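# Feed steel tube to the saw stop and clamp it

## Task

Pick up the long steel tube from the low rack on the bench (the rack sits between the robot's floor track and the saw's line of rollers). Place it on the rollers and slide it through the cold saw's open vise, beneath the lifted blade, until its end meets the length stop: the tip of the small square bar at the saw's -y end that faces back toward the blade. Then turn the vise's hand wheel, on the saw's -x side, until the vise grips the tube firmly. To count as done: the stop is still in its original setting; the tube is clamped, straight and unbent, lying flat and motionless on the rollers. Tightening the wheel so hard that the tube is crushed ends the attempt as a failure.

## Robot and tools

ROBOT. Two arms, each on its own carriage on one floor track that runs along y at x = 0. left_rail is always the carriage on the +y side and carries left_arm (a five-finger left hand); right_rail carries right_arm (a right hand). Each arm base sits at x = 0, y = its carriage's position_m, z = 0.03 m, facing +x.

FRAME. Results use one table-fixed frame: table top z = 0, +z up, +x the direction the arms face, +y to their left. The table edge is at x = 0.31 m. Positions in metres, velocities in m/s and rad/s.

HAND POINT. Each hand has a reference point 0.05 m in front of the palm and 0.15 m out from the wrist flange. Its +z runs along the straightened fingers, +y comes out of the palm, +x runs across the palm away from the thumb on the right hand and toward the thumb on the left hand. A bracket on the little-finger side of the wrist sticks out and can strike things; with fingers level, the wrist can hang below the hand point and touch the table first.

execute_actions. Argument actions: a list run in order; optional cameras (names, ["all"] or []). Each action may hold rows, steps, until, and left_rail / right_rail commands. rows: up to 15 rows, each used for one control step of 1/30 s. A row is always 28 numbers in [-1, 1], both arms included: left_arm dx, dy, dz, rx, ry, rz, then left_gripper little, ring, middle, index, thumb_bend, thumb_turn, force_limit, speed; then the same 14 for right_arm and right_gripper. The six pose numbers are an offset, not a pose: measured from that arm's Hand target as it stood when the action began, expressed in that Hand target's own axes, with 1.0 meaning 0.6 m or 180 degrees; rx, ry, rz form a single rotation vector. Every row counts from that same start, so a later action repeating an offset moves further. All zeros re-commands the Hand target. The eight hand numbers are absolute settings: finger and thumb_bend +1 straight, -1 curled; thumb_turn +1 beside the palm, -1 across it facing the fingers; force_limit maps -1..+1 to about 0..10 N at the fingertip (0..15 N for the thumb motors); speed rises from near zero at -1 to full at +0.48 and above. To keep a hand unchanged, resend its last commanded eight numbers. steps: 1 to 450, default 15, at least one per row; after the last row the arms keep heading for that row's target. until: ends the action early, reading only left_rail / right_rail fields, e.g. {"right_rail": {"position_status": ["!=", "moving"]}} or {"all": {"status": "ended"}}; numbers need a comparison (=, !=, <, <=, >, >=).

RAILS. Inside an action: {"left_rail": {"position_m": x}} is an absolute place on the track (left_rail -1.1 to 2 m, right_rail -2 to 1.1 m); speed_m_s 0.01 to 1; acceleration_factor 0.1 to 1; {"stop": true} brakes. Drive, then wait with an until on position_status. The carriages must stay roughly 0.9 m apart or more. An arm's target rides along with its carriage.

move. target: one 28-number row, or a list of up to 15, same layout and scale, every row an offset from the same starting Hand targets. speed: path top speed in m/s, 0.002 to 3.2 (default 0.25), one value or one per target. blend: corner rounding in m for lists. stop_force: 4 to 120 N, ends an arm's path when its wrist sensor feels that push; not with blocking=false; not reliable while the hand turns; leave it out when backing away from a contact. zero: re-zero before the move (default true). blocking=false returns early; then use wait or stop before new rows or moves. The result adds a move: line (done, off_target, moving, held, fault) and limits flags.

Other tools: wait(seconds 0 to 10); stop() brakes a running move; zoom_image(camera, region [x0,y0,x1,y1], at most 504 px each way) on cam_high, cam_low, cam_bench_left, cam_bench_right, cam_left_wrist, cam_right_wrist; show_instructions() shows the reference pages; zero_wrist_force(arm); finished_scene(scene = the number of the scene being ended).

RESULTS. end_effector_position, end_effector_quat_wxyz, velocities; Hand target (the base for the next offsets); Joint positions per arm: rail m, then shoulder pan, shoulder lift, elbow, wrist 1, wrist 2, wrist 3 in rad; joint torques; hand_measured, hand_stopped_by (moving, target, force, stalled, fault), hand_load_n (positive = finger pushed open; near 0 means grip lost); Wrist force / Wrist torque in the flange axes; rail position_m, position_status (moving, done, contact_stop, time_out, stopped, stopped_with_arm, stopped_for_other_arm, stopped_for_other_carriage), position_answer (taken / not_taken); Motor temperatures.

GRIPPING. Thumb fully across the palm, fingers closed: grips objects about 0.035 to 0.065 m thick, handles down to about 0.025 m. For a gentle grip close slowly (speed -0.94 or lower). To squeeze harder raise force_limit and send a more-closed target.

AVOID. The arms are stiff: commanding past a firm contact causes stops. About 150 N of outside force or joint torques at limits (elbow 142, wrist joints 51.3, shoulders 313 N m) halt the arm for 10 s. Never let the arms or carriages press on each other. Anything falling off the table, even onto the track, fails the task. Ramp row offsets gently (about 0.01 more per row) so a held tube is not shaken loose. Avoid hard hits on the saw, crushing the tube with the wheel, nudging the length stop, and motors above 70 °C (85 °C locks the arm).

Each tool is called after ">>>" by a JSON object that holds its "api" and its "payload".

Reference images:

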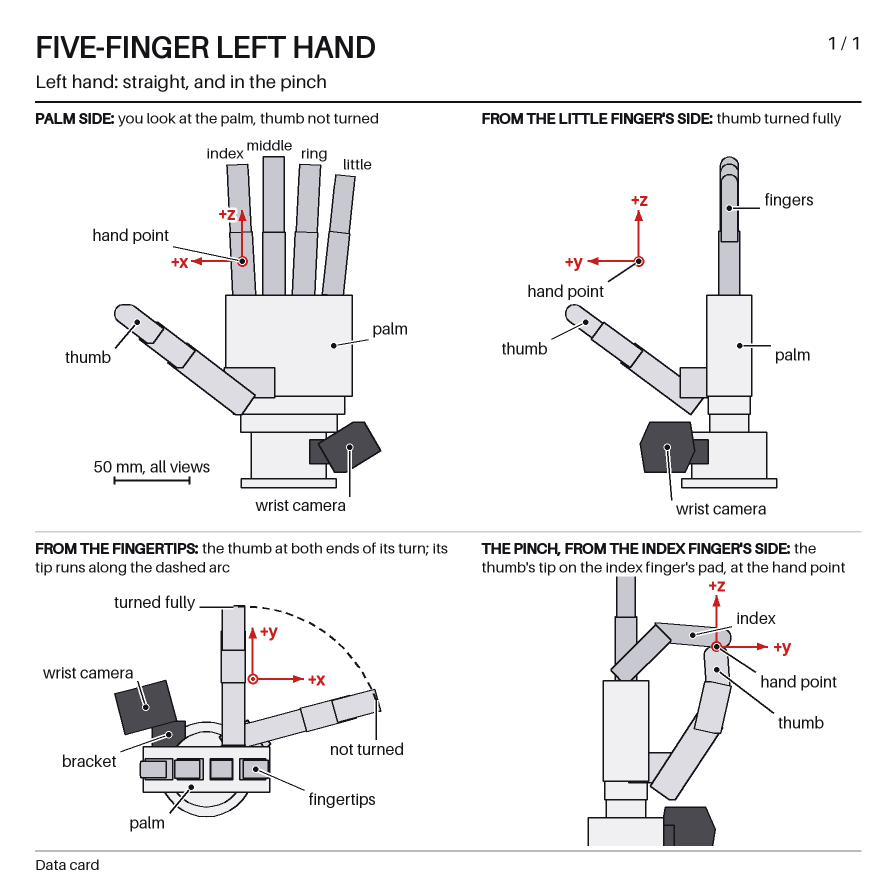

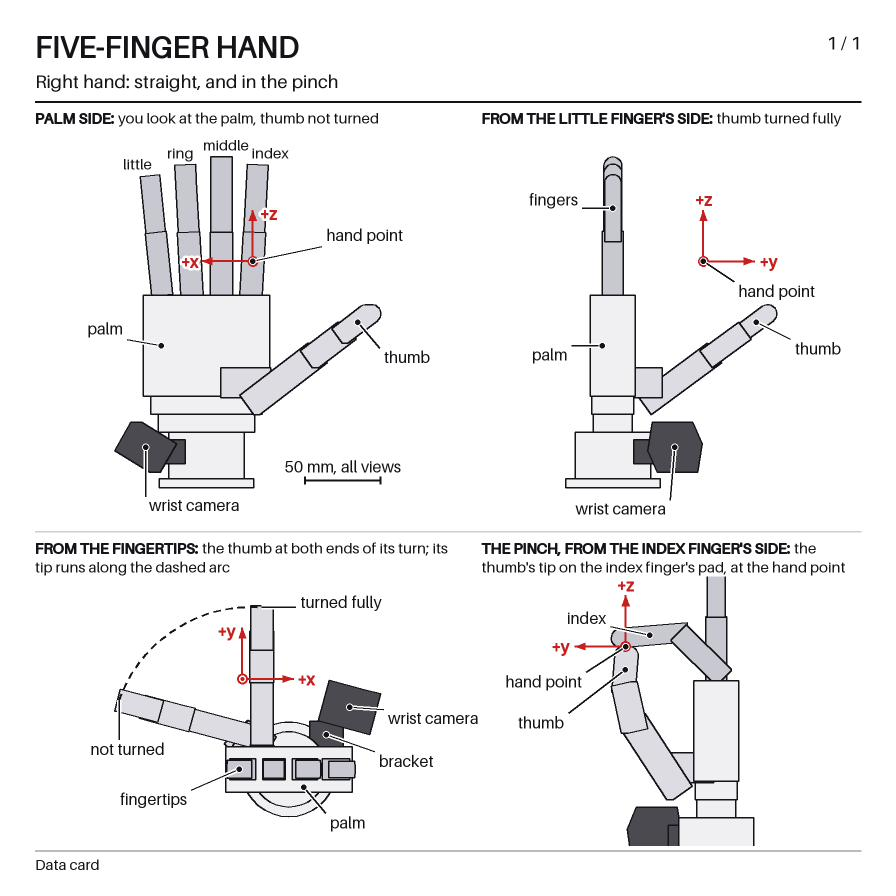

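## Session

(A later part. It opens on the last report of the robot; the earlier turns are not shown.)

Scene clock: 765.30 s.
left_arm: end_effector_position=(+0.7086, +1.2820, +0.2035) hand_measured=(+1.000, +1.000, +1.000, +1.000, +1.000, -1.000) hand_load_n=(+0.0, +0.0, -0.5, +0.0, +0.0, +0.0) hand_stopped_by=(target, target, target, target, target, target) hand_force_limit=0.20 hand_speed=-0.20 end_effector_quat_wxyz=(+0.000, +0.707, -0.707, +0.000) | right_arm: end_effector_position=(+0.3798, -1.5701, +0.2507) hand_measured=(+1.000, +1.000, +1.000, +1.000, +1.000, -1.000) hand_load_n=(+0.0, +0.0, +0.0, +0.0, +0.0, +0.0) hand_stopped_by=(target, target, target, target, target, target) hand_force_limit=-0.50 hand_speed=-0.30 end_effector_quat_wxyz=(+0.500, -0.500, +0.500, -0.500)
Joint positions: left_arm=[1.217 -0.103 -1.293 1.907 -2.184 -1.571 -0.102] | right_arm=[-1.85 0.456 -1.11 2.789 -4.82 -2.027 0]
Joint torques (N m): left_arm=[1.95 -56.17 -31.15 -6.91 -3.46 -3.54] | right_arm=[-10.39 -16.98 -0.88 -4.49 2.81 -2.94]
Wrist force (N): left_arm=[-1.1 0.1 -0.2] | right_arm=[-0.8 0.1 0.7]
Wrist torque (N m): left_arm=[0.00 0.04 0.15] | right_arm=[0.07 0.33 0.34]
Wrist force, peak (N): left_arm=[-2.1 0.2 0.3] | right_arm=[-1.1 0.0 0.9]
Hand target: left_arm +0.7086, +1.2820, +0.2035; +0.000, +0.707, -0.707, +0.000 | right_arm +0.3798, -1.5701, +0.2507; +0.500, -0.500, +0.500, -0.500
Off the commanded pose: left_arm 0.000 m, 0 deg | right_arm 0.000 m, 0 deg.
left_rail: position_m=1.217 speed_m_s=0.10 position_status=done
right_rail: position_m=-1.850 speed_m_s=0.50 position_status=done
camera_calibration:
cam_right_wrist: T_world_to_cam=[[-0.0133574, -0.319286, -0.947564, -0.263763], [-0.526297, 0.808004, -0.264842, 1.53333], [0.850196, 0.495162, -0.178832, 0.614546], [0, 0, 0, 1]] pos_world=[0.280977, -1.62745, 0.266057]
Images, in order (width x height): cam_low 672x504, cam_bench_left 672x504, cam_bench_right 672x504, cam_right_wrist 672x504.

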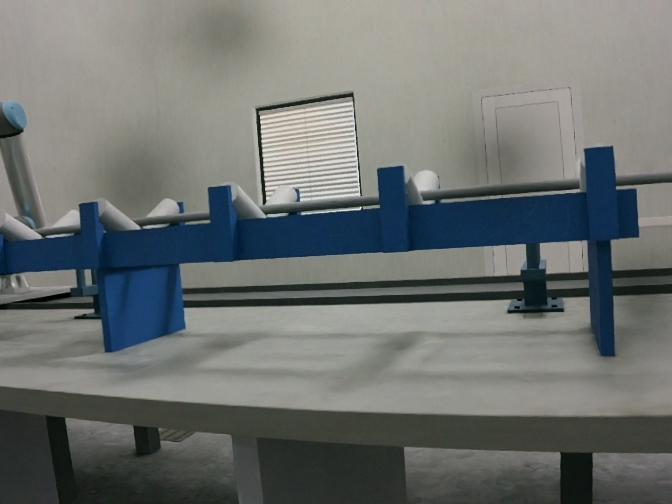

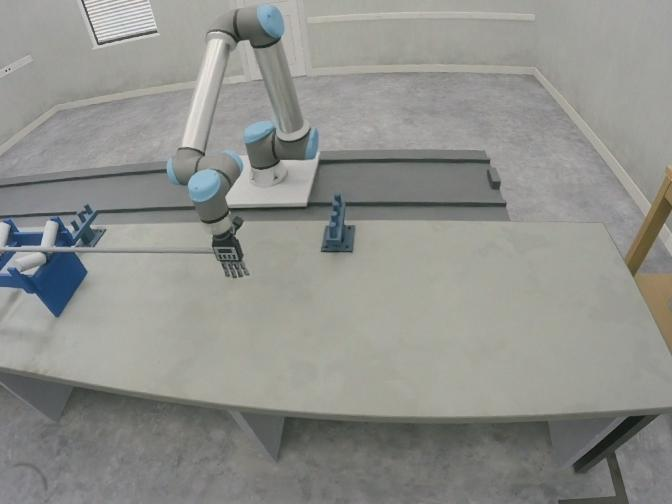

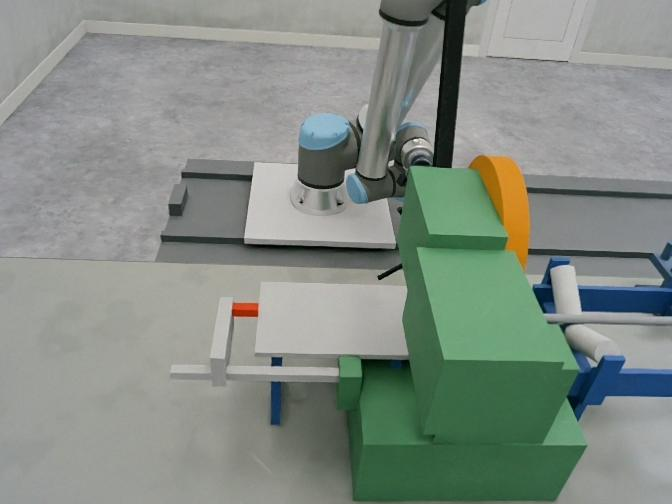

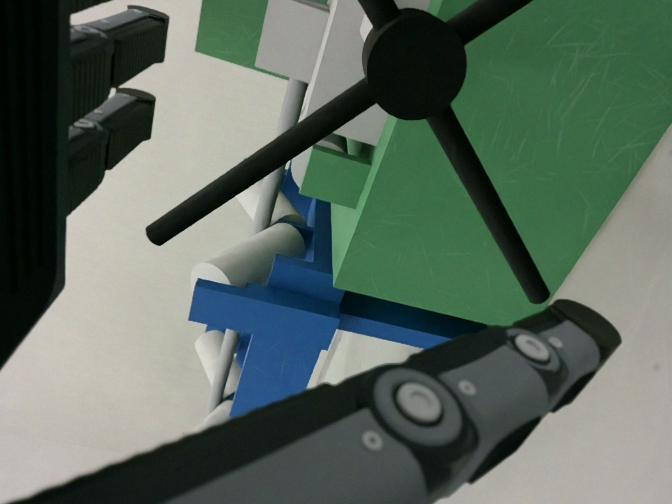

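>>> {"api": "move", "payload": {"target": [0.5,0,0,0,0,0,1,1,1,1,1,-1,0.2,-0.2, 0,0,0,0,0,0,1,1,1,1,1,-1,-0.5,-0.3], "speed": 0.06, "stop_force": 6, "cameras": ["cam_bench_right","cam_right_wrist","cam_bench_left"]}}

>>> {"api": "zoom_image", "payload": {"camera": "cam_bench_right", "region": [160, 240, 460, 440]}}

Scene clock: 780.53 s.
left_arm: end_effector_position=(+0.7084, +0.9819, +0.2036) hand_measured=(+1.000, +1.000, +1.000, +1.000, +1.000, -1.000) hand_load_n=(-0.5, +0.0, +0.0, +0.0, -0.5, +0.0) hand_stopped_by=(target, target, target, target, target, target) hand_force_limit=0.20 hand_speed=-0.20 end_effector_quat_wxyz=(+0.000, +0.707, -0.707, +0.000) | right_arm: end_effector_position=(+0.3798, -1.5701, +0.2507) hand_measured=(+1.000, +1.000, +1.000, +1.000, +1.000, -1.000) hand_load_n=(+0.0, +0.0, +0.0, +0.0, +0.0, +0.0) hand_stopped_by=(target, target, target, target, target, target) hand_force_limit=-0.50 hand_speed=-0.30 end_effector_quat_wxyz=(+0.500, -0.500, +0.500, -0.500)
Joint positions: left_arm=[1.217 -0.48 -1.263 1.866 -2.173 -1.571 -0.48] | right_arm=[-1.85 0.456 -1.11 2.789 -4.82 -2.027 0]
Joint torques (N m): left_arm=[-11.01 -50.08 -51.19 -0.17 3.22 -3.8] | right_arm=[-11.35 -18.49 8.26 -5.09 2.87 -2.96]
Wrist force (N): left_arm=[-1.1 0.3 0.1] | right_arm=[-0.9 -0.3 0.7]
Wrist torque (N m): left_arm=[0.01 0.03 0.13] | right_arm=[0.03 0.34 0.33]
Wrist force, peak (N): left_arm=[-3.4 0.8 -0.4] | right_arm=[-0.9 0.0 1.4]
Hand target: left_arm +0.7084, +0.9819, +0.2036; +0.000, +0.707, -0.707, +0.000 | right_arm +0.3798, -1.5701, +0.2507; +0.500, -0.500, +0.500, -0.500
Off the commanded pose: left_arm 0.000 m, 0 deg | right_arm 0.000 m, 0 deg.
left_rail: position_m=1.217 speed_m_s=0.10 position_status=done
right_rail: position_m=-1.850 speed_m_s=0.50 position_status=done
move: done
camera_calibration:
cam_right_wrist: T_world_to_cam=[[-0.0133574, -0.319286, -0.947564, -0.263763], [-0.526297, 0.808004, -0.264842, 1.53333], [0.850196, 0.495162, -0.178832, 0.614546], [0, 0, 0, 1]] pos_world=[0.280977, -1.62745, 0.266057]
Images, in order (width x height): cam_bench_left 672x504, cam_bench_right 672x504, cam_right_wrist 672x504.

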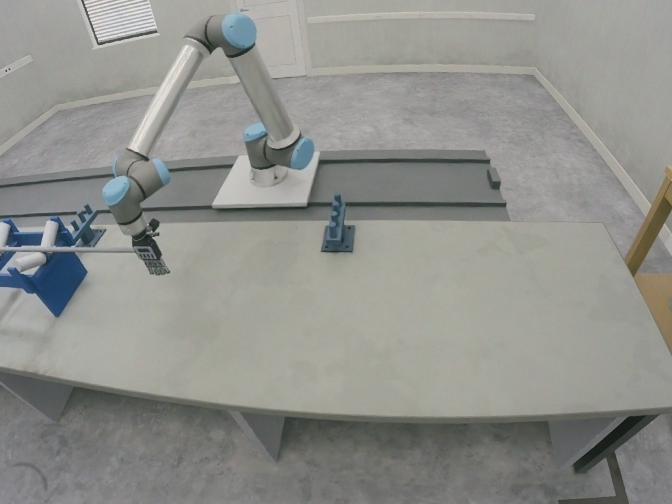

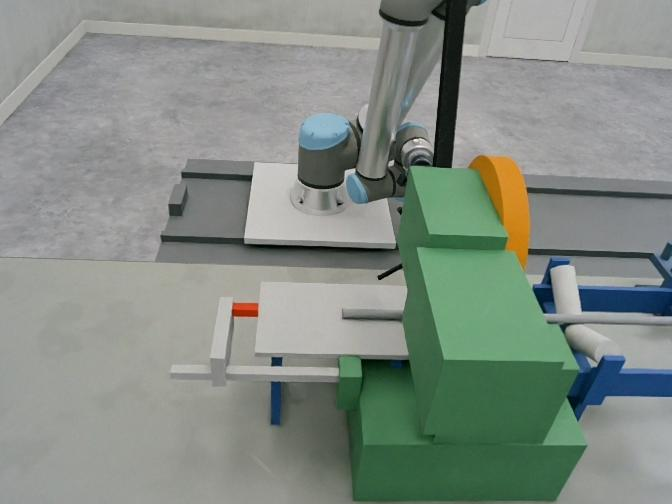

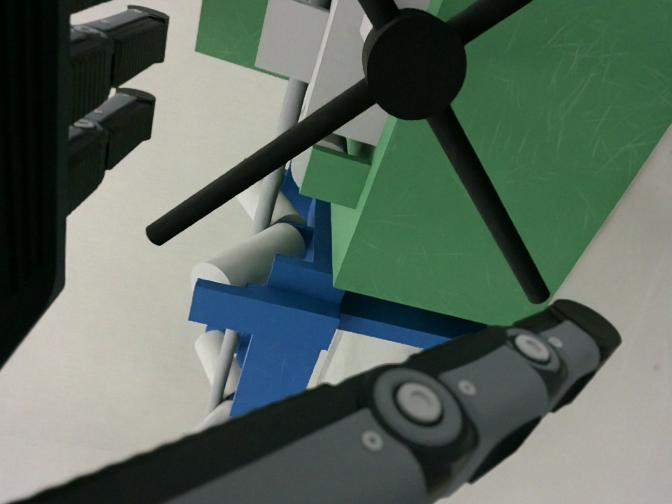

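Scaled by 1.680 from the camera's 672x504 image, which has a finer 960x720 frame.

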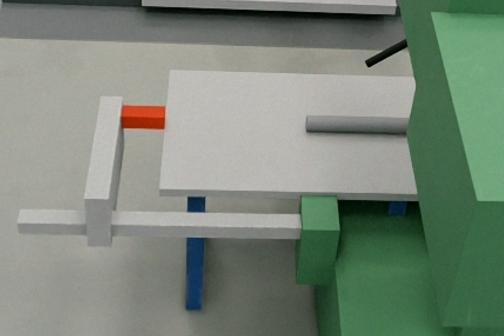

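>>> {"api": "move", "payload": {"target": [0.2167,0,0,0,0,0,1,1,1,1,1,-1,0.2,-0.2, 0,0,0,0,0,0,1,1,1,1,1,-1,-0.5,-0.3], "speed": 0.06, "stop_force": 6}}

>>> {"api": "move", "payload": {"target": [0.12,0,0,0,0,0,1,1,1,1,1,-1,0.2,-0.2, 0,0,0,0,0,0,1,1,1,1,1,-1,-0.5,-0.3], "speed": 0.012, "stop_force": 4, "cameras": ["cam_bench_right"]}}

>>> {"api": "zoom_image", "payload": {"camera": "cam_bench_right", "region": [200, 280, 350, 380]}}

Scene clock: 795.53 s.
left_arm: end_effector_position=(+0.7083, +0.8519, +0.2036) hand_measured=(+1.000, +1.000, +1.000, +1.000, +1.000, -1.000) hand_load_n=(+0.0, +0.0, +0.0, +0.0, +0.0, +0.0) hand_stopped_by=(target, target, target, target, target, target) hand_force_limit=0.20 hand_speed=-0.20 end_effector_quat_wxyz=(+0.000, +0.707, -0.707, +0.000) | right_arm: end_effector_position=(+0.3798, -1.5701, +0.2507) hand_measured=(+1.000, +1.000, +1.000, +1.000, +1.000, -1.000) hand_load_n=(+0.5, +0.0, +0.0, +0.0, +0.0, +0.5) hand_stopped_by=(target, target, target, target, target, target) hand_force_limit=-0.50 hand_speed=-0.30 end_effector_quat_wxyz=(+0.500, -0.500, +0.500, -0.500)
Joint positions: left_arm=[1.217 -0.619 -1.202 1.778 -2.147 -1.571 -0.619] | right_arm=[-1.85 0.456 -1.11 2.789 -4.82 -2.027 0]
Joint torques (N m): left_arm=[-12.53 -58.75 -51.13 -0.4 2.42 -3.99] | right_arm=[-10.18 -18.25 12.77 -3.93 2.62 -3.16]
Wrist force (N): left_arm=[-1.2 0.6 0.2] | right_arm=[-1.0 0.0 0.5]
Wrist torque (N m): left_arm=[0.01 0.07 0.13] | right_arm=[0.07 0.36 0.34]
Wrist force, peak (N): left_arm=[-3.8 0.4 0.5] | right_arm=[-1.2 0.0 0.8]
Hand target: left_arm +0.7083, +0.8519, +0.2036; +0.000, +0.707, -0.707, +0.000 | right_arm +0.3798, -1.5701, +0.2507; +0.500, -0.500, +0.500, -0.500
Off the commanded pose: left_arm 0.000 m, 0 deg | right_arm 0.000 m, 0 deg.
left_rail: position_m=1.217 speed_m_s=0.10 position_status=done
right_rail: position_m=-1.850 speed_m_s=0.50 position_status=done
move: done

Scene clock: 799.90 s.
left_arm: end_effector_position=(+0.7083, +0.8150, +0.2036) hand_measured=(+1.000, +1.000, +1.000, +1.000, +1.000, -1.000) hand_load_n=(+0.0, +0.0, +0.0, +0.0, +0.0, +0.0) hand_stopped_by=(target, target, target, target, target, target) hand_force_limit=0.20 hand_speed=-0.20 end_effector_quat_wxyz=(+0.000, +0.707, -0.707, +0.000) | right_arm: end_effector_position=(+0.3798, -1.5701, +0.2507) hand_measured=(+1.000, +1.000, +1.000, +1.000, +1.000, -1.000) hand_load_n=(+0.0, +0.0, -0.5, +0.0, +0.0, +0.0) hand_stopped_by=(target, target, target, target, target, target) hand_force_limit=-0.50 hand_speed=-0.30 end_effector_quat_wxyz=(+0.500, -0.500, +0.500, -0.500)
Joint positions: left_arm=[1.217 -0.655 -1.18 1.746 -2.136 -1.571 -0.655] | right_arm=[-1.85 0.456 -1.11 2.789 -4.82 -2.027 0]
Joint torques (N m): left_arm=[3.35 -77.01 -29.5 -7.27 -3.6 4.09] | right_arm=[-10.35 -16.53 11.39 -4.47 2.11 -3.2]
Wrist force (N): left_arm=[-2.6 1.3 -0.4] | right_arm=[-1.1 -0.4 0.6]
Wrist torque (N m): left_arm=[0.19 0.14 -0.09] | right_arm=[0.02 0.38 0.31]
Wrist force, peak (N): left_arm=[-18.0 0.1 -1.8] | right_arm=[-1.0 -0.1 0.9]
Hand target: left_arm +0.7083, +0.8150, +0.2036; +0.000, +0.707, -0.707, +0.000 (not the last commanded pose) | right_arm +0.3798, -1.5701, +0.2507; +0.500, -0.500, +0.500, -0.500
Off the commanded pose: left_arm 0.035 m, 0 deg | right_arm 0.000 m, 0 deg.
left_rail: position_m=1.217 speed_m_s=0.10 position_status=done
right_rail: position_m=-1.850 speed_m_s=0.50 position_status=done
move: contact (left_arm)
Images, in order (width x height): cam_bench_right 672x504.

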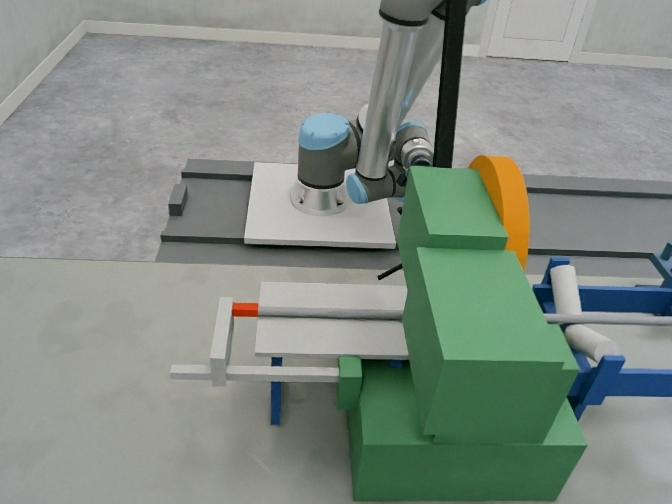

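Scaled by 3.360 from the camera's 672x504 image, which has a finer 960x720 frame.

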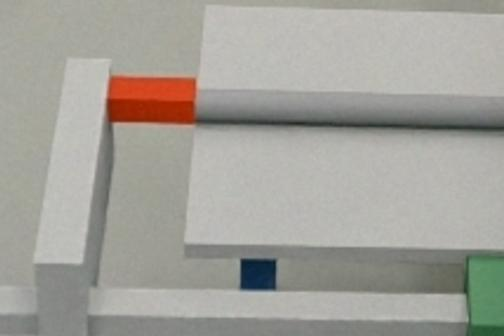

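>>> {"api": "move", "payload": {"target": [[0,0,0,0,0,0,1,1,1,1,1,-1,0.2,-0.2, 0.0025,-0.0685,0.0435,-0.0667,0,0,1,1,1,1,1,-1,-0.5,-0.3],[0,0,0,0,0,0,1,1,1,1,1,-1,0.2,-0.2, 0.0025,-0.0685,0.0435,-0.0247,-0.086,-0.8184,1,1,1,1,1,-1,-0.5,-0.3]], "speed": 0.5, "cameras": ["cam_bench_right","cam_right_wrist"]}}

Scene clock: 865.90 s.
left_arm: end_effector_position=(+0.7083, +0.8150, +0.2036) hand_measured=(+1.000, +1.000, +1.000, +1.000, +1.000, -1.000) hand_load_n=(+0.0, +0.0, +0.0, +0.0, +0.0, +0.0) hand_stopped_by=(target, target, target, target, target, target) hand_force_limit=0.20 hand_speed=-0.20 end_effector_quat_wxyz=(+0.000, +0.707, -0.707, +0.000) | right_arm: end_effector_position=(+0.4059, -1.5715, +0.2918) hand_measured=(+1.000, +1.000, +1.000, +1.000, +1.000, -1.000) hand_load_n=(+0.0, +0.0, +0.0, +0.0, +0.0, +0.0) hand_stopped_by=(target, target, target, target, target, target) hand_force_limit=-0.50 hand_speed=-0.30 end_effector_quat_wxyz=(+0.305, +0.680, +0.377, +0.550)
Joint positions: left_arm=[1.217 -0.655 -1.18 1.746 -2.136 -1.571 -0.655] | right_arm=[-1.85 0.684 -1.145 2.656 -4.384 -2.237 -2.415]
Joint torques (N m): left_arm=[-5.17 -75.88 -45.8 -1.27 -3.54 3.74] | right_arm=[-8.57 -19.47 7.49 -5.41 2.23 -3.9]
Wrist force (N): left_arm=[-3.1 1.5 -0.3] | right_arm=[-0.2 0.0 -0.6]
Wrist torque (N m): left_arm=[0.21 0.20 -0.13] | right_arm=[-0.13 0.20 0.19]
Wrist force, peak (N): left_arm=[-3.8 1.3 -0.3] | right_arm=[-1.2 0.1 0.8]
Hand target: left_arm +0.7083, +0.8150, +0.2036; +0.000, +0.707, -0.707, +0.000 | right_arm +0.4059, -1.5716, +0.2918; +0.305, +0.680, +0.377, +0.550
Off the commanded pose: left_arm 0.000 m, 0 deg | right_arm 0.000 m, 0 deg.
left_rail: position_m=1.217 speed_m_s=0.10 position_status=done
right_rail: position_m=-1.850 speed_m_s=0.50 position_status=done
move: done
camera_calibration:
cam_right_wrist: T_world_to_cam=[[0.190558, -0.231497, 0.95399, -0.724738], [-0.557332, -0.825507, -0.0889926, -1.04664], [0.808127, -0.514731, -0.286328, -0.938189], [0, 0, 0, 1]] pos_world=[0.312955, -1.5147, 0.32962]
Images, in order (width x height): cam_bench_right 672x504, cam_right_wrist 672x504.

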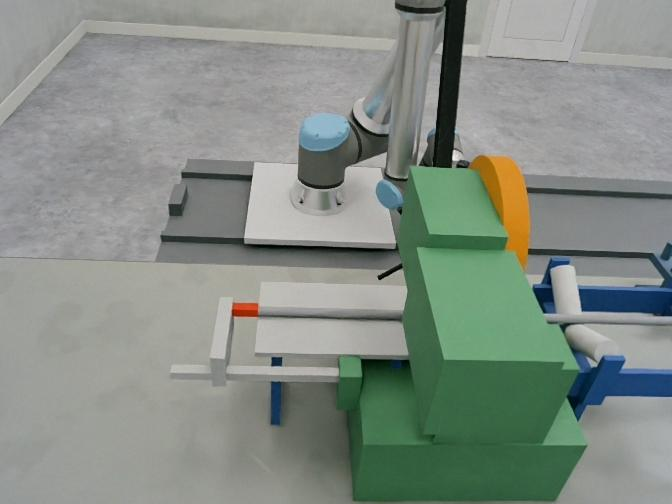

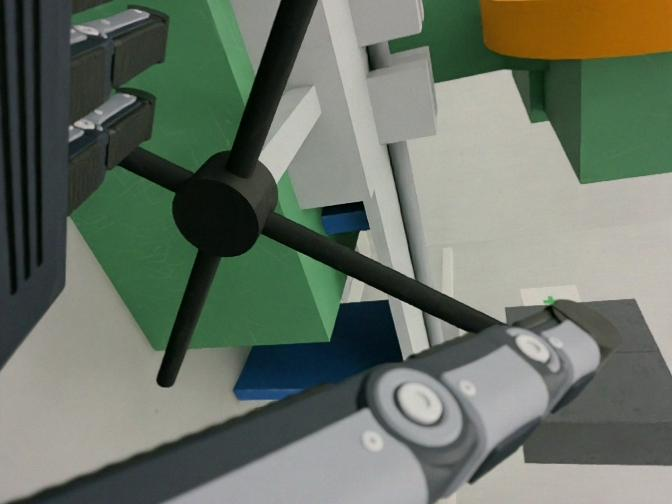

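>>> {"api": "move", "payload": {"target": [0,0,0,0,0,0,1,1,1,1,1,-1,0.2,-0.2, 0.006,0,0.2333,0,0,0,1,1,1,1,1,-1,-0.5,-0.3], "speed": 0.1, "stop_force": 8, "cameras": ["cam_bench_right","cam_right_wrist"]}}

Scene clock: 880.03 s.
left_arm: end_effector_position=(+0.7083, +0.8150, +0.2036) hand_measured=(+1.000, +1.000, +1.000, +1.000, +1.000, -1.000) hand_load_n=(+0.0, +0.0, +0.0, +0.0, +0.0, +0.0) hand_stopped_by=(target, target, target, target, target, target) hand_force_limit=0.20 hand_speed=-0.20 end_effector_quat_wxyz=(+0.000, +0.707, -0.707, +0.000) | right_arm: end_effector_position=(+0.5432, -1.5685, +0.2645) hand_measured=(+1.000, +1.000, +1.000, +1.000, +1.000, -1.000) hand_load_n=(+0.0, +0.0, +0.0, +0.0, +0.0, +0.0) hand_stopped_by=(target, target, target, target, target, target) hand_force_limit=-0.50 hand_speed=-0.30 end_effector_quat_wxyz=(+0.305, +0.680, +0.377, +0.550)
Joint positions: left_arm=[1.217 -0.655 -1.18 1.746 -2.136 -1.571 -0.655] | right_arm=[-1.85 0.48 -1.037 2.501 -4.37 -2.04 -2.475]
Joint torques (N m): left_arm=[-5.21 -78.11 -50.41 -1.38 -3.57 3.87] | right_arm=[-11.26 -32.23 -18.12 -0.84 2.51 -3.39]
Wrist force (N): left_arm=[-2.8 1.3 0.3] | right_arm=[0.5 -0.2 -0.6]
Wrist torque (N m): left_arm=[0.15 0.17 -0.11] | right_arm=[-0.11 0.10 0.23]
Wrist force, peak (N): left_arm=[-3.5 1.7 0.1] | right_arm=[0.1 0.0 -1.6]
Hand target: left_arm +0.7083, +0.8150, +0.2036; +0.000, +0.707, -0.707, +0.000 | right_arm +0.5432, -1.5685, +0.2645; +0.305, +0.680, +0.377, +0.550
Off the commanded pose: left_arm 0.000 m, 0 deg | right_arm 0.000 m, 0 deg.
left_rail: position_m=1.217 speed_m_s=0.10 position_status=done
right_rail: position_m=-1.850 speed_m_s=0.50 position_status=done
move: done
camera_calibration:
cam_right_wrist: T_world_to_cam=[[0.19052, -0.231196, 0.95407, -0.72362], [-0.557226, -0.8256, -0.0887908, -0.970329], [0.808208, -0.514717, -0.286122, -1.05552], [0, 0, 0, 1]] pos_world=[0.450255, -1.5117, 0.302219]
Images, in order (width x height): cam_bench_right 672x504, cam_right_wrist 672x504.

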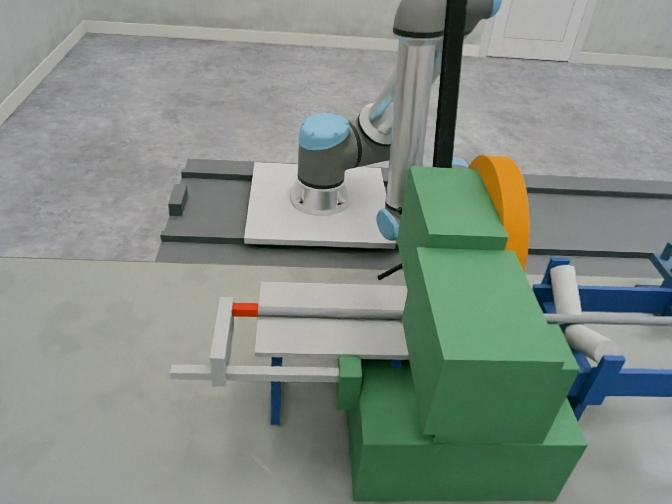

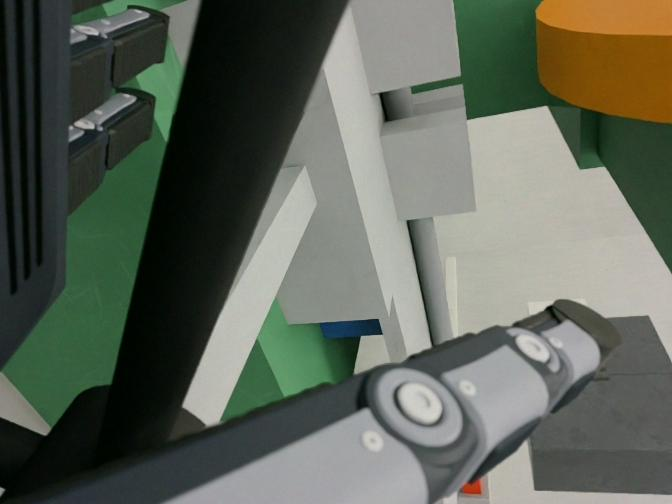

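>>> {"api": "zoom_image", "payload": {"camera": "cam_right_wrist", "region": [300, 0, 560, 260]}}

Scaled by 1.938 from the camera's 672x504 image, which has a finer 960x720 frame.

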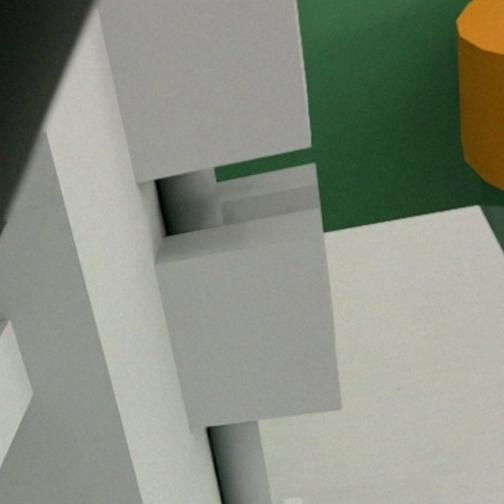

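>>> {"api": "move", "payload": {"target": [[0,0,0,0,0,0,1,1,1,1,1,-1,0.2,-0.2, -0.01995,0.0415,0,0,0,0.0833,1,1,1,1,1,-1,-0.5,-0.3],[0,0,0,0,0,0,1,1,1,1,1,-1,0.2,-0.2, -0.0448,0.0571,0,0,0,0.1667,1,1,1,1,1,-1,-0.5,-0.3],[0,0,0,0,0,0,1,1,1,1,1,-1,0.2,-0.2, -0.0728,0.0658,0,0,0,0.25,1,1,1,1,1,-1,-0.5,-0.3]], "speed": 0.15, "blend": 0.005, "cameras": ["cam_bench_right","cam_right_wrist"]}}

Scene clock: 894.30 s.
left_arm: end_effector_position=(+0.7083, +0.8150, +0.2036) hand_measured=(+1.000, +1.000, +1.000, +1.000, +1.000, -1.000) hand_load_n=(+0.0, +0.0, +0.0, +0.0, +0.0, +0.0) hand_stopped_by=(target, target, target, target, target, target) hand_force_limit=0.20 hand_speed=-0.20 end_effector_quat_wxyz=(+0.000, +0.707, -0.707, +0.000) | right_arm: end_effector_position=(+0.5453, -1.6265, +0.2746) hand_measured=(+1.000, +1.000, +1.000, +1.000, +1.000, -1.000) hand_load_n=(+0.0, +0.0, +0.0, +0.0, +0.0, +0.0) hand_stopped_by=(target, target, target, target, target, target) hand_force_limit=-0.50 hand_speed=-0.30 end_effector_quat_wxyz=(+0.072, +0.772, +0.088, +0.625)
Joint positions: left_arm=[1.217 -0.655 -1.18 1.746 -2.136 -1.571 -0.655] | right_arm=[-1.85 0.347 -1.219 2.558 -4.258 -1.91 -1.723]
Joint torques (N m): left_arm=[-5.23 -75.32 -49.07 -1.54 -3.58 4.01] | right_arm=[-14.56 -50.98 -2.64 -1.72 1.77 2.88]
Wrist force (N): left_arm=[-3.7 1.4 0.1] | right_arm=[-1.6 -6.7 -0.6]
Wrist torque (N m): left_arm=[0.16 0.29 -0.16] | right_arm=[-0.28 0.23 0.02]
Wrist force, peak (N): left_arm=[-3.7 1.4 0.1] | right_arm=[-1.0 -7.8 -2.4]
Hand target: left_arm +0.7083, +0.8150, +0.2036; +0.000, +0.707, -0.707, +0.000 | right_arm +0.5453, -1.6265, +0.2746; +0.072, +0.772, +0.088, +0.625
Off the commanded pose: left_arm 0.000 m, 0 deg | right_arm 0.000 m, 0 deg.
left_rail: position_m=1.217 speed_m_s=0.10 position_status=done
right_rail: position_m=-1.850 speed_m_s=0.50 position_status=done
move: done
camera_calibration:
cam_right_wrist: T_world_to_cam=[[0.0967297, -0.851202, 0.515848, -1.58402], [-0.666469, -0.440326, -0.601608, -0.189116], [0.739231, -0.285603, -0.609892, -0.584952], [0, 0, 0, 1]] pos_world=[0.459597, -1.59866, 0.346584]
Images, in order (width x height): cam_bench_right 672x504, cam_right_wrist 672x504.

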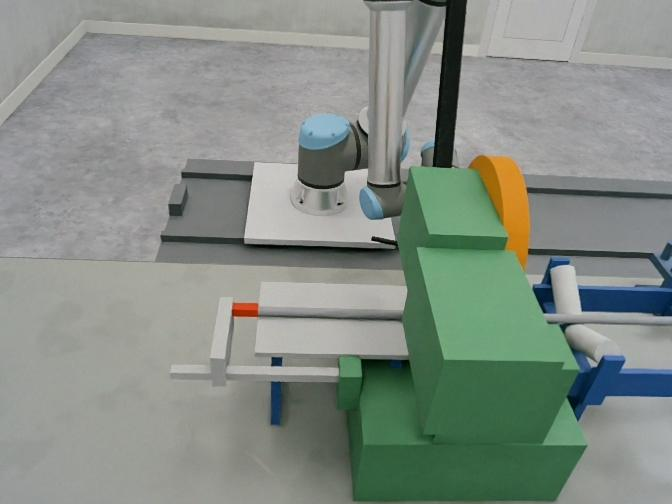

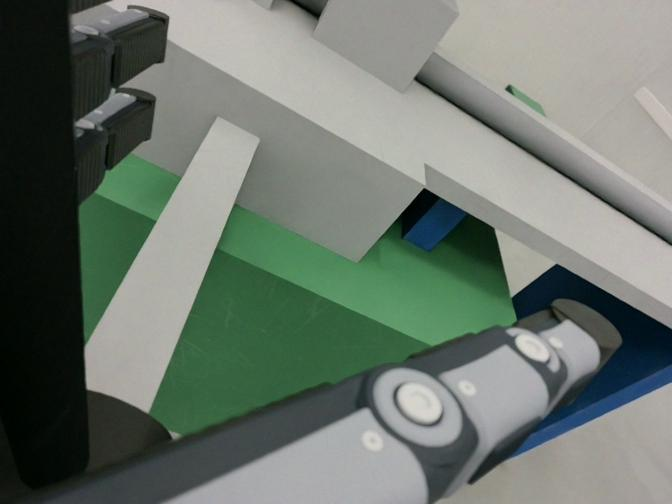

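>>> {"api": "move", "payload": {"target": [[0,0,0,0,0,0,1,1,1,1,1,-1,0.2,-0.2, -0.0448,0.0371,0,0,0,0.1667,1,1,1,1,1,-1,-0.5,-0.3],[0,0,0,0,0,0,1,1,1,1,1,-1,0.2,-0.2, -0.1021,0.0469,0,0,0,0.3333,1,1,1,1,1,-1,-0.5,-0.3],[0,0,0,0,0,0,1,1,1,1,1,-1,0.2,-0.2, -0.1567,0.0267,0,0,0,0.5,1,1,1,1,1,-1,-0.5,-0.3],[0,0,0,0,0,0,1,1,1,1,1,-1,0.2,-0.2, -0.1938,-0.0181,0,0,0,0.6667,1,1,1,1,1,-1,-0.5,-0.3]], "speed": 0.3, "blend": [0.01,0.01,0.01,0], "cameras": ["cam_bench_right","cam_right_wrist"]}}

Scene clock: 924.73 s.
left_arm: end_effector_position=(+0.7083, +0.8150, +0.2036) hand_measured=(+1.000, +1.000, +1.000, +1.000, +1.000, -1.000) hand_load_n=(+0.0, +0.0, +0.0, +0.0, +0.0, +0.0) hand_stopped_by=(target, target, target, target, target, target) hand_force_limit=0.20 hand_speed=-0.20 end_effector_quat_wxyz=(+0.000, +0.707, -0.707, +0.000) | right_arm: end_effector_position=(+0.5212, -1.6422, +0.1615) hand_measured=(+1.000, +1.000, +1.000, +1.000, +1.000, -1.000) hand_load_n=(+0.0, +0.0, +0.0, -0.5, +0.0, +0.0) hand_stopped_by=(target, target, target, target, target, target) hand_force_limit=-0.50 hand_speed=-0.30 end_effector_quat_wxyz=(+0.505, -0.463, +0.625, -0.374)
Joint positions: left_arm=[1.217 -0.655 -1.18 1.746 -2.136 -1.571 -0.655] | right_arm=[-1.85 -0.05 -0.939 2.731 -4.723 -1.522 0.285]
Joint torques (N m): left_arm=[-6.04 -74.01 -49.85 -1.56 -3.67 3.8] | right_arm=[-10.4 -22.93 -4.74 -4.25 2.68 3.29]
Wrist force (N): left_arm=[-3.2 1.7 -0.1] | right_arm=[-1.7 -2.4 0.3]
Wrist torque (N m): left_arm=[0.23 0.22 -0.14] | right_arm=[0.02 0.26 -0.18]
Wrist force, peak (N): left_arm=[-3.7 1.6 0.1] | right_arm=[2.8 -7.9 -1.0]
Hand target: left_arm +0.7083, +0.8150, +0.2036; +0.000, +0.707, -0.707, +0.000 | right_arm +0.5212, -1.6422, +0.1614; +0.505, -0.462, +0.625, -0.374
Off the commanded pose: left_arm 0.000 m, 0 deg | right_arm 0.000 m, 0 deg.
left_rail: position_m=1.217 speed_m_s=0.10 position_status=done
right_rail: position_m=-1.850 speed_m_s=0.50 position_status=done
move: done
camera_calibration:
cam_right_wrist: T_world_to_cam=[[-0.220996, -0.0286813, -0.974853, 0.220325], [-0.517976, 0.850389, 0.0924041, 1.65], [0.826354, 0.525372, -0.202789, 0.580029], [0, 0, 0, 1]] pos_world=[0.424044, -1.70156, 0.179941]
Images, in order (width x height): cam_bench_right 672x504, cam_right_wrist 672x504.

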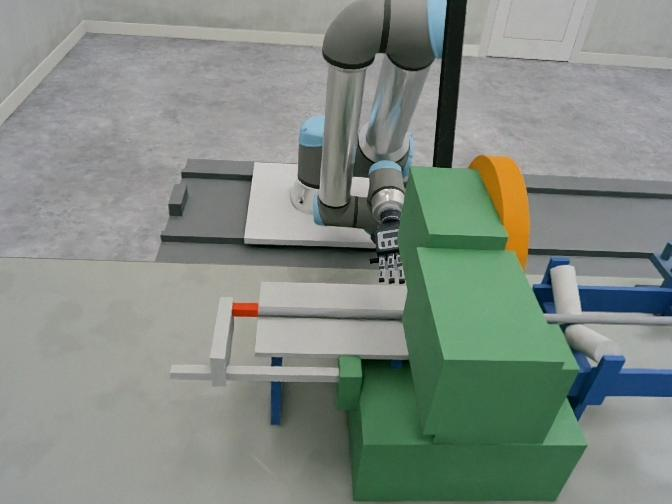

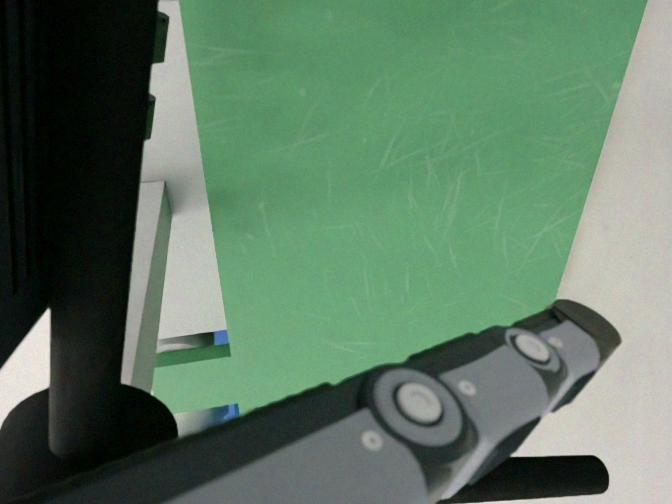

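>>> {"api": "move", "payload": {"target": [[0,0,0,0,0,0,1,1,1,1,1,-1,0.2,-0.2, 0,-0.0333,0,0,0,0,1,1,1,1,1,-1,-0.5,-0.3],[0,0,0,0,0,0,1,1,1,1,1,-1,0.2,-0.2, 0,-0.0333,-0.2333,0,0,0,1,1,1,1,1,-1,-0.5,-0.3],[0,0,0,0,0,0,1,1,1,1,1,-1,0.2,-0.2, -0.0515,-0.1589,-0.2333,0,0,-0.5167,1,1,1,1,1,-1,-0.5,-0.3],[0,0,0,0,0,0,1,1,1,1,1,-1,0.2,-0.2, -0.1875,-0.1002,-0.2333,0,0,0.9667,1,1,1,1,1,-1,-0.5,-0.3]], "speed": [0.2,0.4,0.8,0.8], "blend": [0.005,0.02,0.05,0], "cameras": ["cam_right_wrist"]}}

Scene clock: 934.63 s.
left_arm: end_effector_position=(+0.7083, +0.8150, +0.2036) hand_measured=(+1.000, +1.000, +1.000, +1.000, +1.000, -1.000) hand_load_n=(+0.0, +0.0, +0.0, +0.0, +0.0, +0.0) hand_stopped_by=(target, target, target, target, target, target) hand_force_limit=0.20 hand_speed=-0.20 end_effector_quat_wxyz=(+0.000, +0.707, -0.707, +0.000) | right_arm: end_effector_position=(+0.5014, -1.6468, +0.1828) hand_measured=(+1.000, +1.000, +1.000, +1.000, +1.000, -1.000) hand_load_n=(+0.0, +0.0, +0.0, +0.0, +0.0, +0.0) hand_stopped_by=(target, target, target, target, target, target) hand_force_limit=-0.50 hand_speed=-0.30 end_effector_quat_wxyz=(+0.506, -0.462, +0.625, -0.375)
Joint positions: left_arm=[1.217 -0.655 -1.18 1.746 -2.136 -1.571 -0.655] | right_arm=[-1.85 -0.073 -1.007 2.779 -4.703 -1.5 0.281]
Joint torques (N m): left_arm=[-5.55 -76.22 -49.39 -1.57 -3.53 3.97] | right_arm=[12.49 -20.96 -6.83 -1.49 -2.22 3.5]
Wrist force (N): left_arm=[-3.6 1.2 0.0] | right_arm=[-0.5 0.3 0.1]
Wrist torque (N m): left_arm=[0.15 0.28 -0.15] | right_arm=[0.14 0.21 0.29]
Wrist force, peak (N): left_arm=[-3.6 1.5 -0.1] | right_arm=[-1.0 0.1 -6.9]
Hand target: left_arm +0.7083, +0.8150, +0.2036; +0.000, +0.707, -0.707, +0.000 | right_arm +0.5016, -1.6468, +0.1827; +0.506, -0.462, +0.625, -0.375 (not the last commanded pose)
Off the commanded pose: left_arm 0.000 m, 0 deg | right_arm 0.167 m, 174 deg.
left_rail: position_m=1.217 speed_m_s=0.10 position_status=done
right_rail: position_m=-1.850 speed_m_s=0.50 position_status=done
move: held (right_arm; a check stopped the path); path passed 1 of 4 targets; limits=held
pose unreachable (right arm): on one or more control steps of this call, first in action 0 (counted from 0), this arm could not follow its commanded pose, so it was not sent that pose on those steps. It may still have moved: this result reports where it is.
cause: moving toward the commanded pose would bring two parts of the arm too close to each other (joints 4 (elbow) to 6 (wrist 2) lie between them).
camera_calibration:
cam_right_wrist: T_world_to_cam=[[-0.220367, -0.0282796, -0.975007, 0.236944], [-0.517647, 0.850598, 0.0923253, 1.64194], [0.826728, 0.525055, -0.202083, 0.602273], [0, 0, 0, 1]] pos_world=[0.404242, -1.70615, 0.201139]
Images, in order (width x height): cam_right_wrist 672x504.

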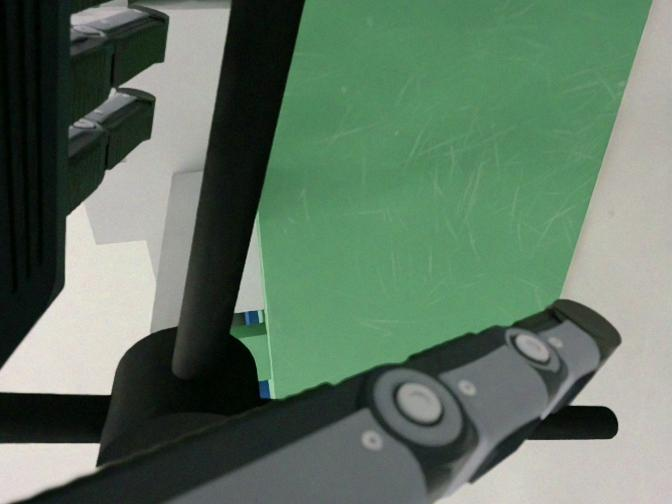

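>>> {"api": "execute_actions", "payload": {"actions": [{"right_rail":{"position_m":-1.87,"speed_m_s":0.1,"acceleration_factor":0.5},"steps":40,"until":{"right_rail":{"position_status":["!=","moving"]}}},{"rows":[[0,0,0,0,0,0,1,1,1,1,1,-1,0.2,-0.2,-0.0106,0.0032,0,0,0,0,1,1,1,1,1,-1,-0.5,-0.3],[0,0,0,0,0,0,1,1,1,1,1,-1,0.2,-0.2,-0.0213,0.0065,0,0,0,0,1,1,1,1,1,-1,-0.5,-0.3],[0,0,0,0,0,0,1,1,1,1,1,-1,0.2,-0.2,-0.0319,0.0097,0,0,0,0,1,1,1,1,1,-1,-0.5,-0.3]],"steps":25},{"right_rail":{"position_m":-1.89},"steps":40,"until":{"right_rail":{"position_status":["!=","moving"]}}},{"rows":[[0,0,0,0,0,0,1,1,1,1,1,-1,0.2,-0.2,-0.0106,0.0032,0,0,0,0,1,1,1,1,1,-1,-0.5,-0.3],[0,0,0,0,0,0,1,1,1,1,1,-1,0.2,-0.2,-0.0213,0.0065,0,0,0,0,1,1,1,1,1,-1,-0.5,-0.3],[0,0,0,0,0,0,1,1,1,1,1,-1,0.2,-0.2,-0.0319,0.0097,0,0,0,0,1,1,1,1,1,-1,-0.5,-0.3]],"steps":25}]}}

Scene clock: 959.00 s.
left_arm: end_effector_position=(+0.7083, +0.8150, +0.2036) hand_measured=(+1.000, +1.000, +1.000, +1.000, +1.000, -1.000) hand_load_n=(+0.0, +0.0, +0.0, +0.0, -0.5, +0.0) hand_stopped_by=(target, target, target, target, target, target) hand_force_limit=0.20 hand_speed=-0.20 end_effector_quat_wxyz=(+0.000, +0.707, -0.707, +0.000) | right_arm: end_effector_position=(+0.5016, -1.6468, +0.1827) hand_measured=(+1.000, +1.000, +1.000, +1.000, +1.000, -1.000) hand_load_n=(-0.5, +0.0, +0.0, -0.5, +0.0, +0.0) hand_stopped_by=(target, target, target, target, target, target) hand_force_limit=-0.50 hand_speed=-0.30 end_effector_quat_wxyz=(+0.506, -0.462, +0.625, -0.375)
Joint positions: left_arm=[1.217 -0.655 -1.18 1.746 -2.136 -1.571 -0.655] | right_arm=[-1.89 0.086 -1.028 2.731 -4.634 -1.656 0.314]
Joint torques (N m): left_arm=[-4.61 -74.21 -50.03 -1.34 -3.57 3.82] | right_arm=[12.28 -46.07 -8.31 -1.78 -2.3 3.3]
Wrist force (N): left_arm=[-3.1 1.5 0.4] | right_arm=[-0.7 0.0 0.5]
Wrist torque (N m): left_arm=[0.17 0.21 -0.12] | right_arm=[0.07 0.26 0.05]
Wrist force, peak (N): left_arm=[-3.7 1.3 -0.2] | right_arm=[-1.9 0.5 0.4]
Hand target: left_arm +0.7083, +0.8150, +0.2036; +0.000, +0.707, -0.707, +0.000 | right_arm +0.5016, -1.6468, +0.1827; +0.506, -0.462, +0.625, -0.375
Off the commanded pose: left_arm 0.000 m, 0 deg | right_arm 0.000 m, 0 deg.
left_rail: position_m=1.217 speed_m_s=0.10 position_status=done
right_rail: position_m=-1.890 speed_m_s=0.10 position_status=done

>>> {"api": "execute_actions", "payload": {"actions": [{"right_rail":{"position_m":-1.91},"steps":40,"until":{"right_rail":{"position_status":["!=","moving"]}}},{"rows":[[0,0,0,0,0,0,1,1,1,1,1,-1,0.2,-0.2,-0.0106,0.0032,0,0,0,0,1,1,1,1,1,-1,-0.5,-0.3],[0,0,0,0,0,0,1,1,1,1,1,-1,0.2,-0.2,-0.0213,0.0065,0,0,0,0,1,1,1,1,1,-1,-0.5,-0.3],[0,0,0,0,0,0,1,1,1,1,1,-1,0.2,-0.2,-0.0319,0.0097,0,0,0,0,1,1,1,1,1,-1,-0.5,-0.3]],"steps":20},{"right_rail":{"position_m":-1.93},"steps":40,"until":{"right_rail":{"position_status":["!=","moving"]}}},{"rows":[[0,0,0,0,0,0,1,1,1,1,1,-1,0.2,-0.2,-0.0106,0.0032,0,0,0,0,1,1,1,1,1,-1,-0.5,-0.3],[0,0,0,0,0,0,1,1,1,1,1,-1,0.2,-0.2,-0.0213,0.0065,0,0,0,0,1,1,1,1,1,-1,-0.5,-0.3],[0,0,0,0,0,0,1,1,1,1,1,-1,0.2,-0.2,-0.0319,0.0097,0,0,0,0,1,1,1,1,1,-1,-0.5,-0.3]],"steps":20},{"right_rail":{"position_m":-1.95},"steps":40,"until":{"right_rail":{"position_status":["!=","moving"]}}},{"rows":[[0,0,0,0,0,0,1,1,1,1,1,-1,0.2,-0.2,-0.0106,0.0032,0,0,0,0,1,1,1,1,1,-1,-0.5,-0.3],[0,0,0,0,0,0,1,1,1,1,1,-1,0.2,-0.2,-0.0213,0.0065,0,0,0,0,1,1,1,1,1,-1,-0.5,-0.3],[0,0,0,0,0,0,1,1,1,1,1,-1,0.2,-0.2,-0.0319,0.0097,0,0,0,0,1,1,1,1,1,-1,-0.5,-0.3]],"steps":20},{"right_rail":{"position_m":-1.97},"steps":40,"until":{"right_rail":{"position_status":["!=","moving"]}}},{"rows":[[0,0,0,0,0,0,1,1,1,1,1,-1,0.2,-0.2,-0.0106,0.0032,0,0,0,0,1,1,1,1,1,-1,-0.5,-0.3],[0,0,0,0,0,0,1,1,1,1,1,-1,0.2,-0.2,-0.0213,0.0065,0,0,0,0,1,1,1,1,1,-1,-0.5,-0.3],[0,0,0,0,0,0,1,1,1,1,1,-1,0.2,-0.2,-0.0319,0.0097,0,0,0,0,1,1,1,1,1,-1,-0.5,-0.3]],"steps":20},{"right_rail":{"position_m":-1.99},"steps":40,"until":{"right_rail":{"position_status":["!=","moving"]}}},{"rows":[[0,0,0,0,0,0,1,1,1,1,1,-1,0.2,-0.2,-0.0106,0.0032,0,0,0,0,1,1,1,1,1,-1,-0.5,-0.3],[0,0,0,0,0,0,1,1,1,1,1,-1,0.2,-0.2,-0.0213,0.0065,0,0,0,0,1,1,1,1,1,-1,-0.5,-0.3],[0,0,0,0,0,0,1,1,1,1,1,-1,0.2,-0.2,-0.0319,0.0097,0,0,0,0,1,1,1,1,1,-1,-0.5,-0.3]],"steps":20}]}}

Scene clock: 978.83 s.
left_arm: end_effector_position=(+0.7083, +0.8150, +0.2036) hand_measured=(+1.000, +1.000, +1.000, +1.000, +1.000, -1.000) hand_load_n=(+0.0, +0.0, +0.0, +0.0, +0.0, +0.0) hand_stopped_by=(target, target, target, target, target, target) hand_force_limit=0.20 hand_speed=-0.20 end_effector_quat_wxyz=(+0.000, +0.707, -0.707, +0.000) | right_arm: end_effector_position=(+0.5017, -1.6468, +0.1829) hand_measured=(+1.000, +1.000, +1.000, +1.000, +1.000, -1.000) hand_load_n=(+0.0, +0.0, +0.0, +0.0, +0.0, +0.0) hand_stopped_by=(target, target, target, target, target, target) hand_force_limit=-0.50 hand_speed=-0.30 end_effector_quat_wxyz=(+0.506, -0.462, +0.625, -0.375)
Joint positions: left_arm=[1.217 -0.655 -1.18 1.746 -2.136 -1.571 -0.655] | right_arm=[-1.99 0.404 -1.045 2.594 -4.464 -1.966 0.385]
Joint torques (N m): left_arm=[-3.92 -72.27 -49.56 -1.5 -3.6 3.84] | right_arm=[15.83 -39.51 -14.38 -0.63 -3.47 3.29]
Wrist force (N): left_arm=[-2.9 1.3 -0.1] | right_arm=[-0.3 0.3 0.3]
Wrist torque (N m): left_arm=[0.17 0.16 -0.10] | right_arm=[0.12 0.17 0.08]
Wrist force, peak (N): left_arm=[-3.8 1.2 0.1] | right_arm=[-1.4 0.7 0.2]
Hand target: left_arm +0.7083, +0.8150, +0.2036; +0.000, +0.707, -0.707, +0.000 | right_arm +0.5017, -1.6468, +0.1828; +0.506, -0.462, +0.625, -0.375
Off the commanded pose: left_arm 0.000 m, 0 deg | right_arm 0.000 m, 0 deg.
left_rail: position_m=1.217 speed_m_s=0.10 position_status=done
right_rail: position_m=-1.990 speed_m_s=0.10 position_status=done

>>> {"api": "move", "payload": {"target": [[0,0,0,0,0,0,1,1,1,1,1,-1,0.2,-0.2, 0,0,-0.2,0,0,0,1,1,1,1,1,-1,-0.5,-0.3],[0,0,0,0,0,0,1,1,1,1,1,-1,0.2,-0.2, -0.0515,-0.1256,-0.2,0,0,-0.5167,1,1,1,1,1,-1,-0.5,-0.3],[0,0,0,0,0,0,1,1,1,1,1,-1,0.2,-0.2, -0.1875,-0.0669,-0.2,0,0,0.9667,1,1,1,1,1,-1,-0.5,-0.3]], "speed": [0.3,0.8,0.8], "blend": [0.01,0.05,0], "cameras": ["cam_right_wrist"]}}

Scene clock: 988.80 s.
left_arm: end_effector_position=(+0.7083, +0.8150, +0.2036) hand_measured=(+1.000, +1.000, +1.000, +1.000, +1.000, -1.000) hand_load_n=(+0.0, +0.0, +0.0, +0.0, +0.0, +0.0) hand_stopped_by=(target, target, target, target, target, target) hand_force_limit=0.20 hand_speed=-0.20 end_effector_quat_wxyz=(+0.000, +0.707, -0.707, +0.000) | right_arm: end_effector_position=(+0.3992, -1.5508, +0.2775) hand_measured=(+1.000, +1.000, +1.000, +1.000, +1.000, -1.000) hand_load_n=(+0.0, +0.0, +0.0, +0.0, +0.0, +0.0) hand_stopped_by=(target, target, target, target, target, target) hand_force_limit=-0.50 hand_speed=-0.30 end_effector_quat_wxyz=(+0.401, +0.600, +0.494, +0.485)
Joint positions: left_arm=[1.217 -0.655 -1.18 1.746 -2.136 -1.571 -0.655] | right_arm=[-1.99 0.955 -1.015 2.408 -4.181 -2.497 -2.663]
Joint torques (N m): left_arm=[-4.92 -74.45 -50.16 -1.15 -3.58 3.84] | right_arm=[-10.61 -34.13 -21.38 -4.71 2.13 -3.09]
Wrist force (N): left_arm=[-3.1 1.6 -0.3] | right_arm=[0.1 0.1 -0.7]
Wrist torque (N m): left_arm=[0.23 0.19 -0.12] | right_arm=[-0.12 0.13 0.17]
Wrist force, peak (N): left_arm=[-3.9 0.8 -0.1] | right_arm=[-0.4 -0.1 1.8]
Hand target: left_arm +0.7083, +0.8150, +0.2036; +0.000, +0.707, -0.707, +0.000 | right_arm +0.3992, -1.5508, +0.2775; +0.401, +0.600, +0.494, +0.485
Off the commanded pose: left_arm 0.000 m, 0 deg | right_arm 0.000 m, 0 deg.
left_rail: position_m=1.217 speed_m_s=0.10 position_status=done
right_rail: position_m=-1.990 speed_m_s=0.10 position_status=done
move: done
camera_calibration:
cam_right_wrist: T_world_to_cam=[[0.194094, 0.13235, 0.972014, -0.147121], [-0.493257, -0.843321, 0.213322, -1.17164], [0.847953, -0.520858, -0.0984014, -1.00382], [0, 0, 0, 1]] pos_world=[0.301823, -1.49145, 0.294164]
Images, in order (width x height): cam_right_wrist 672x504.

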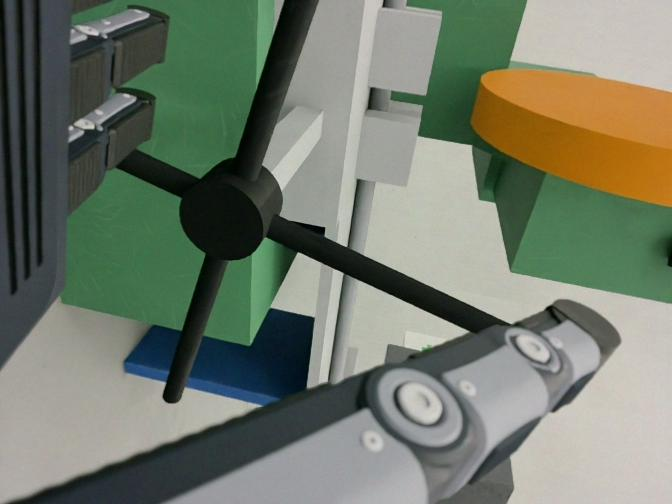

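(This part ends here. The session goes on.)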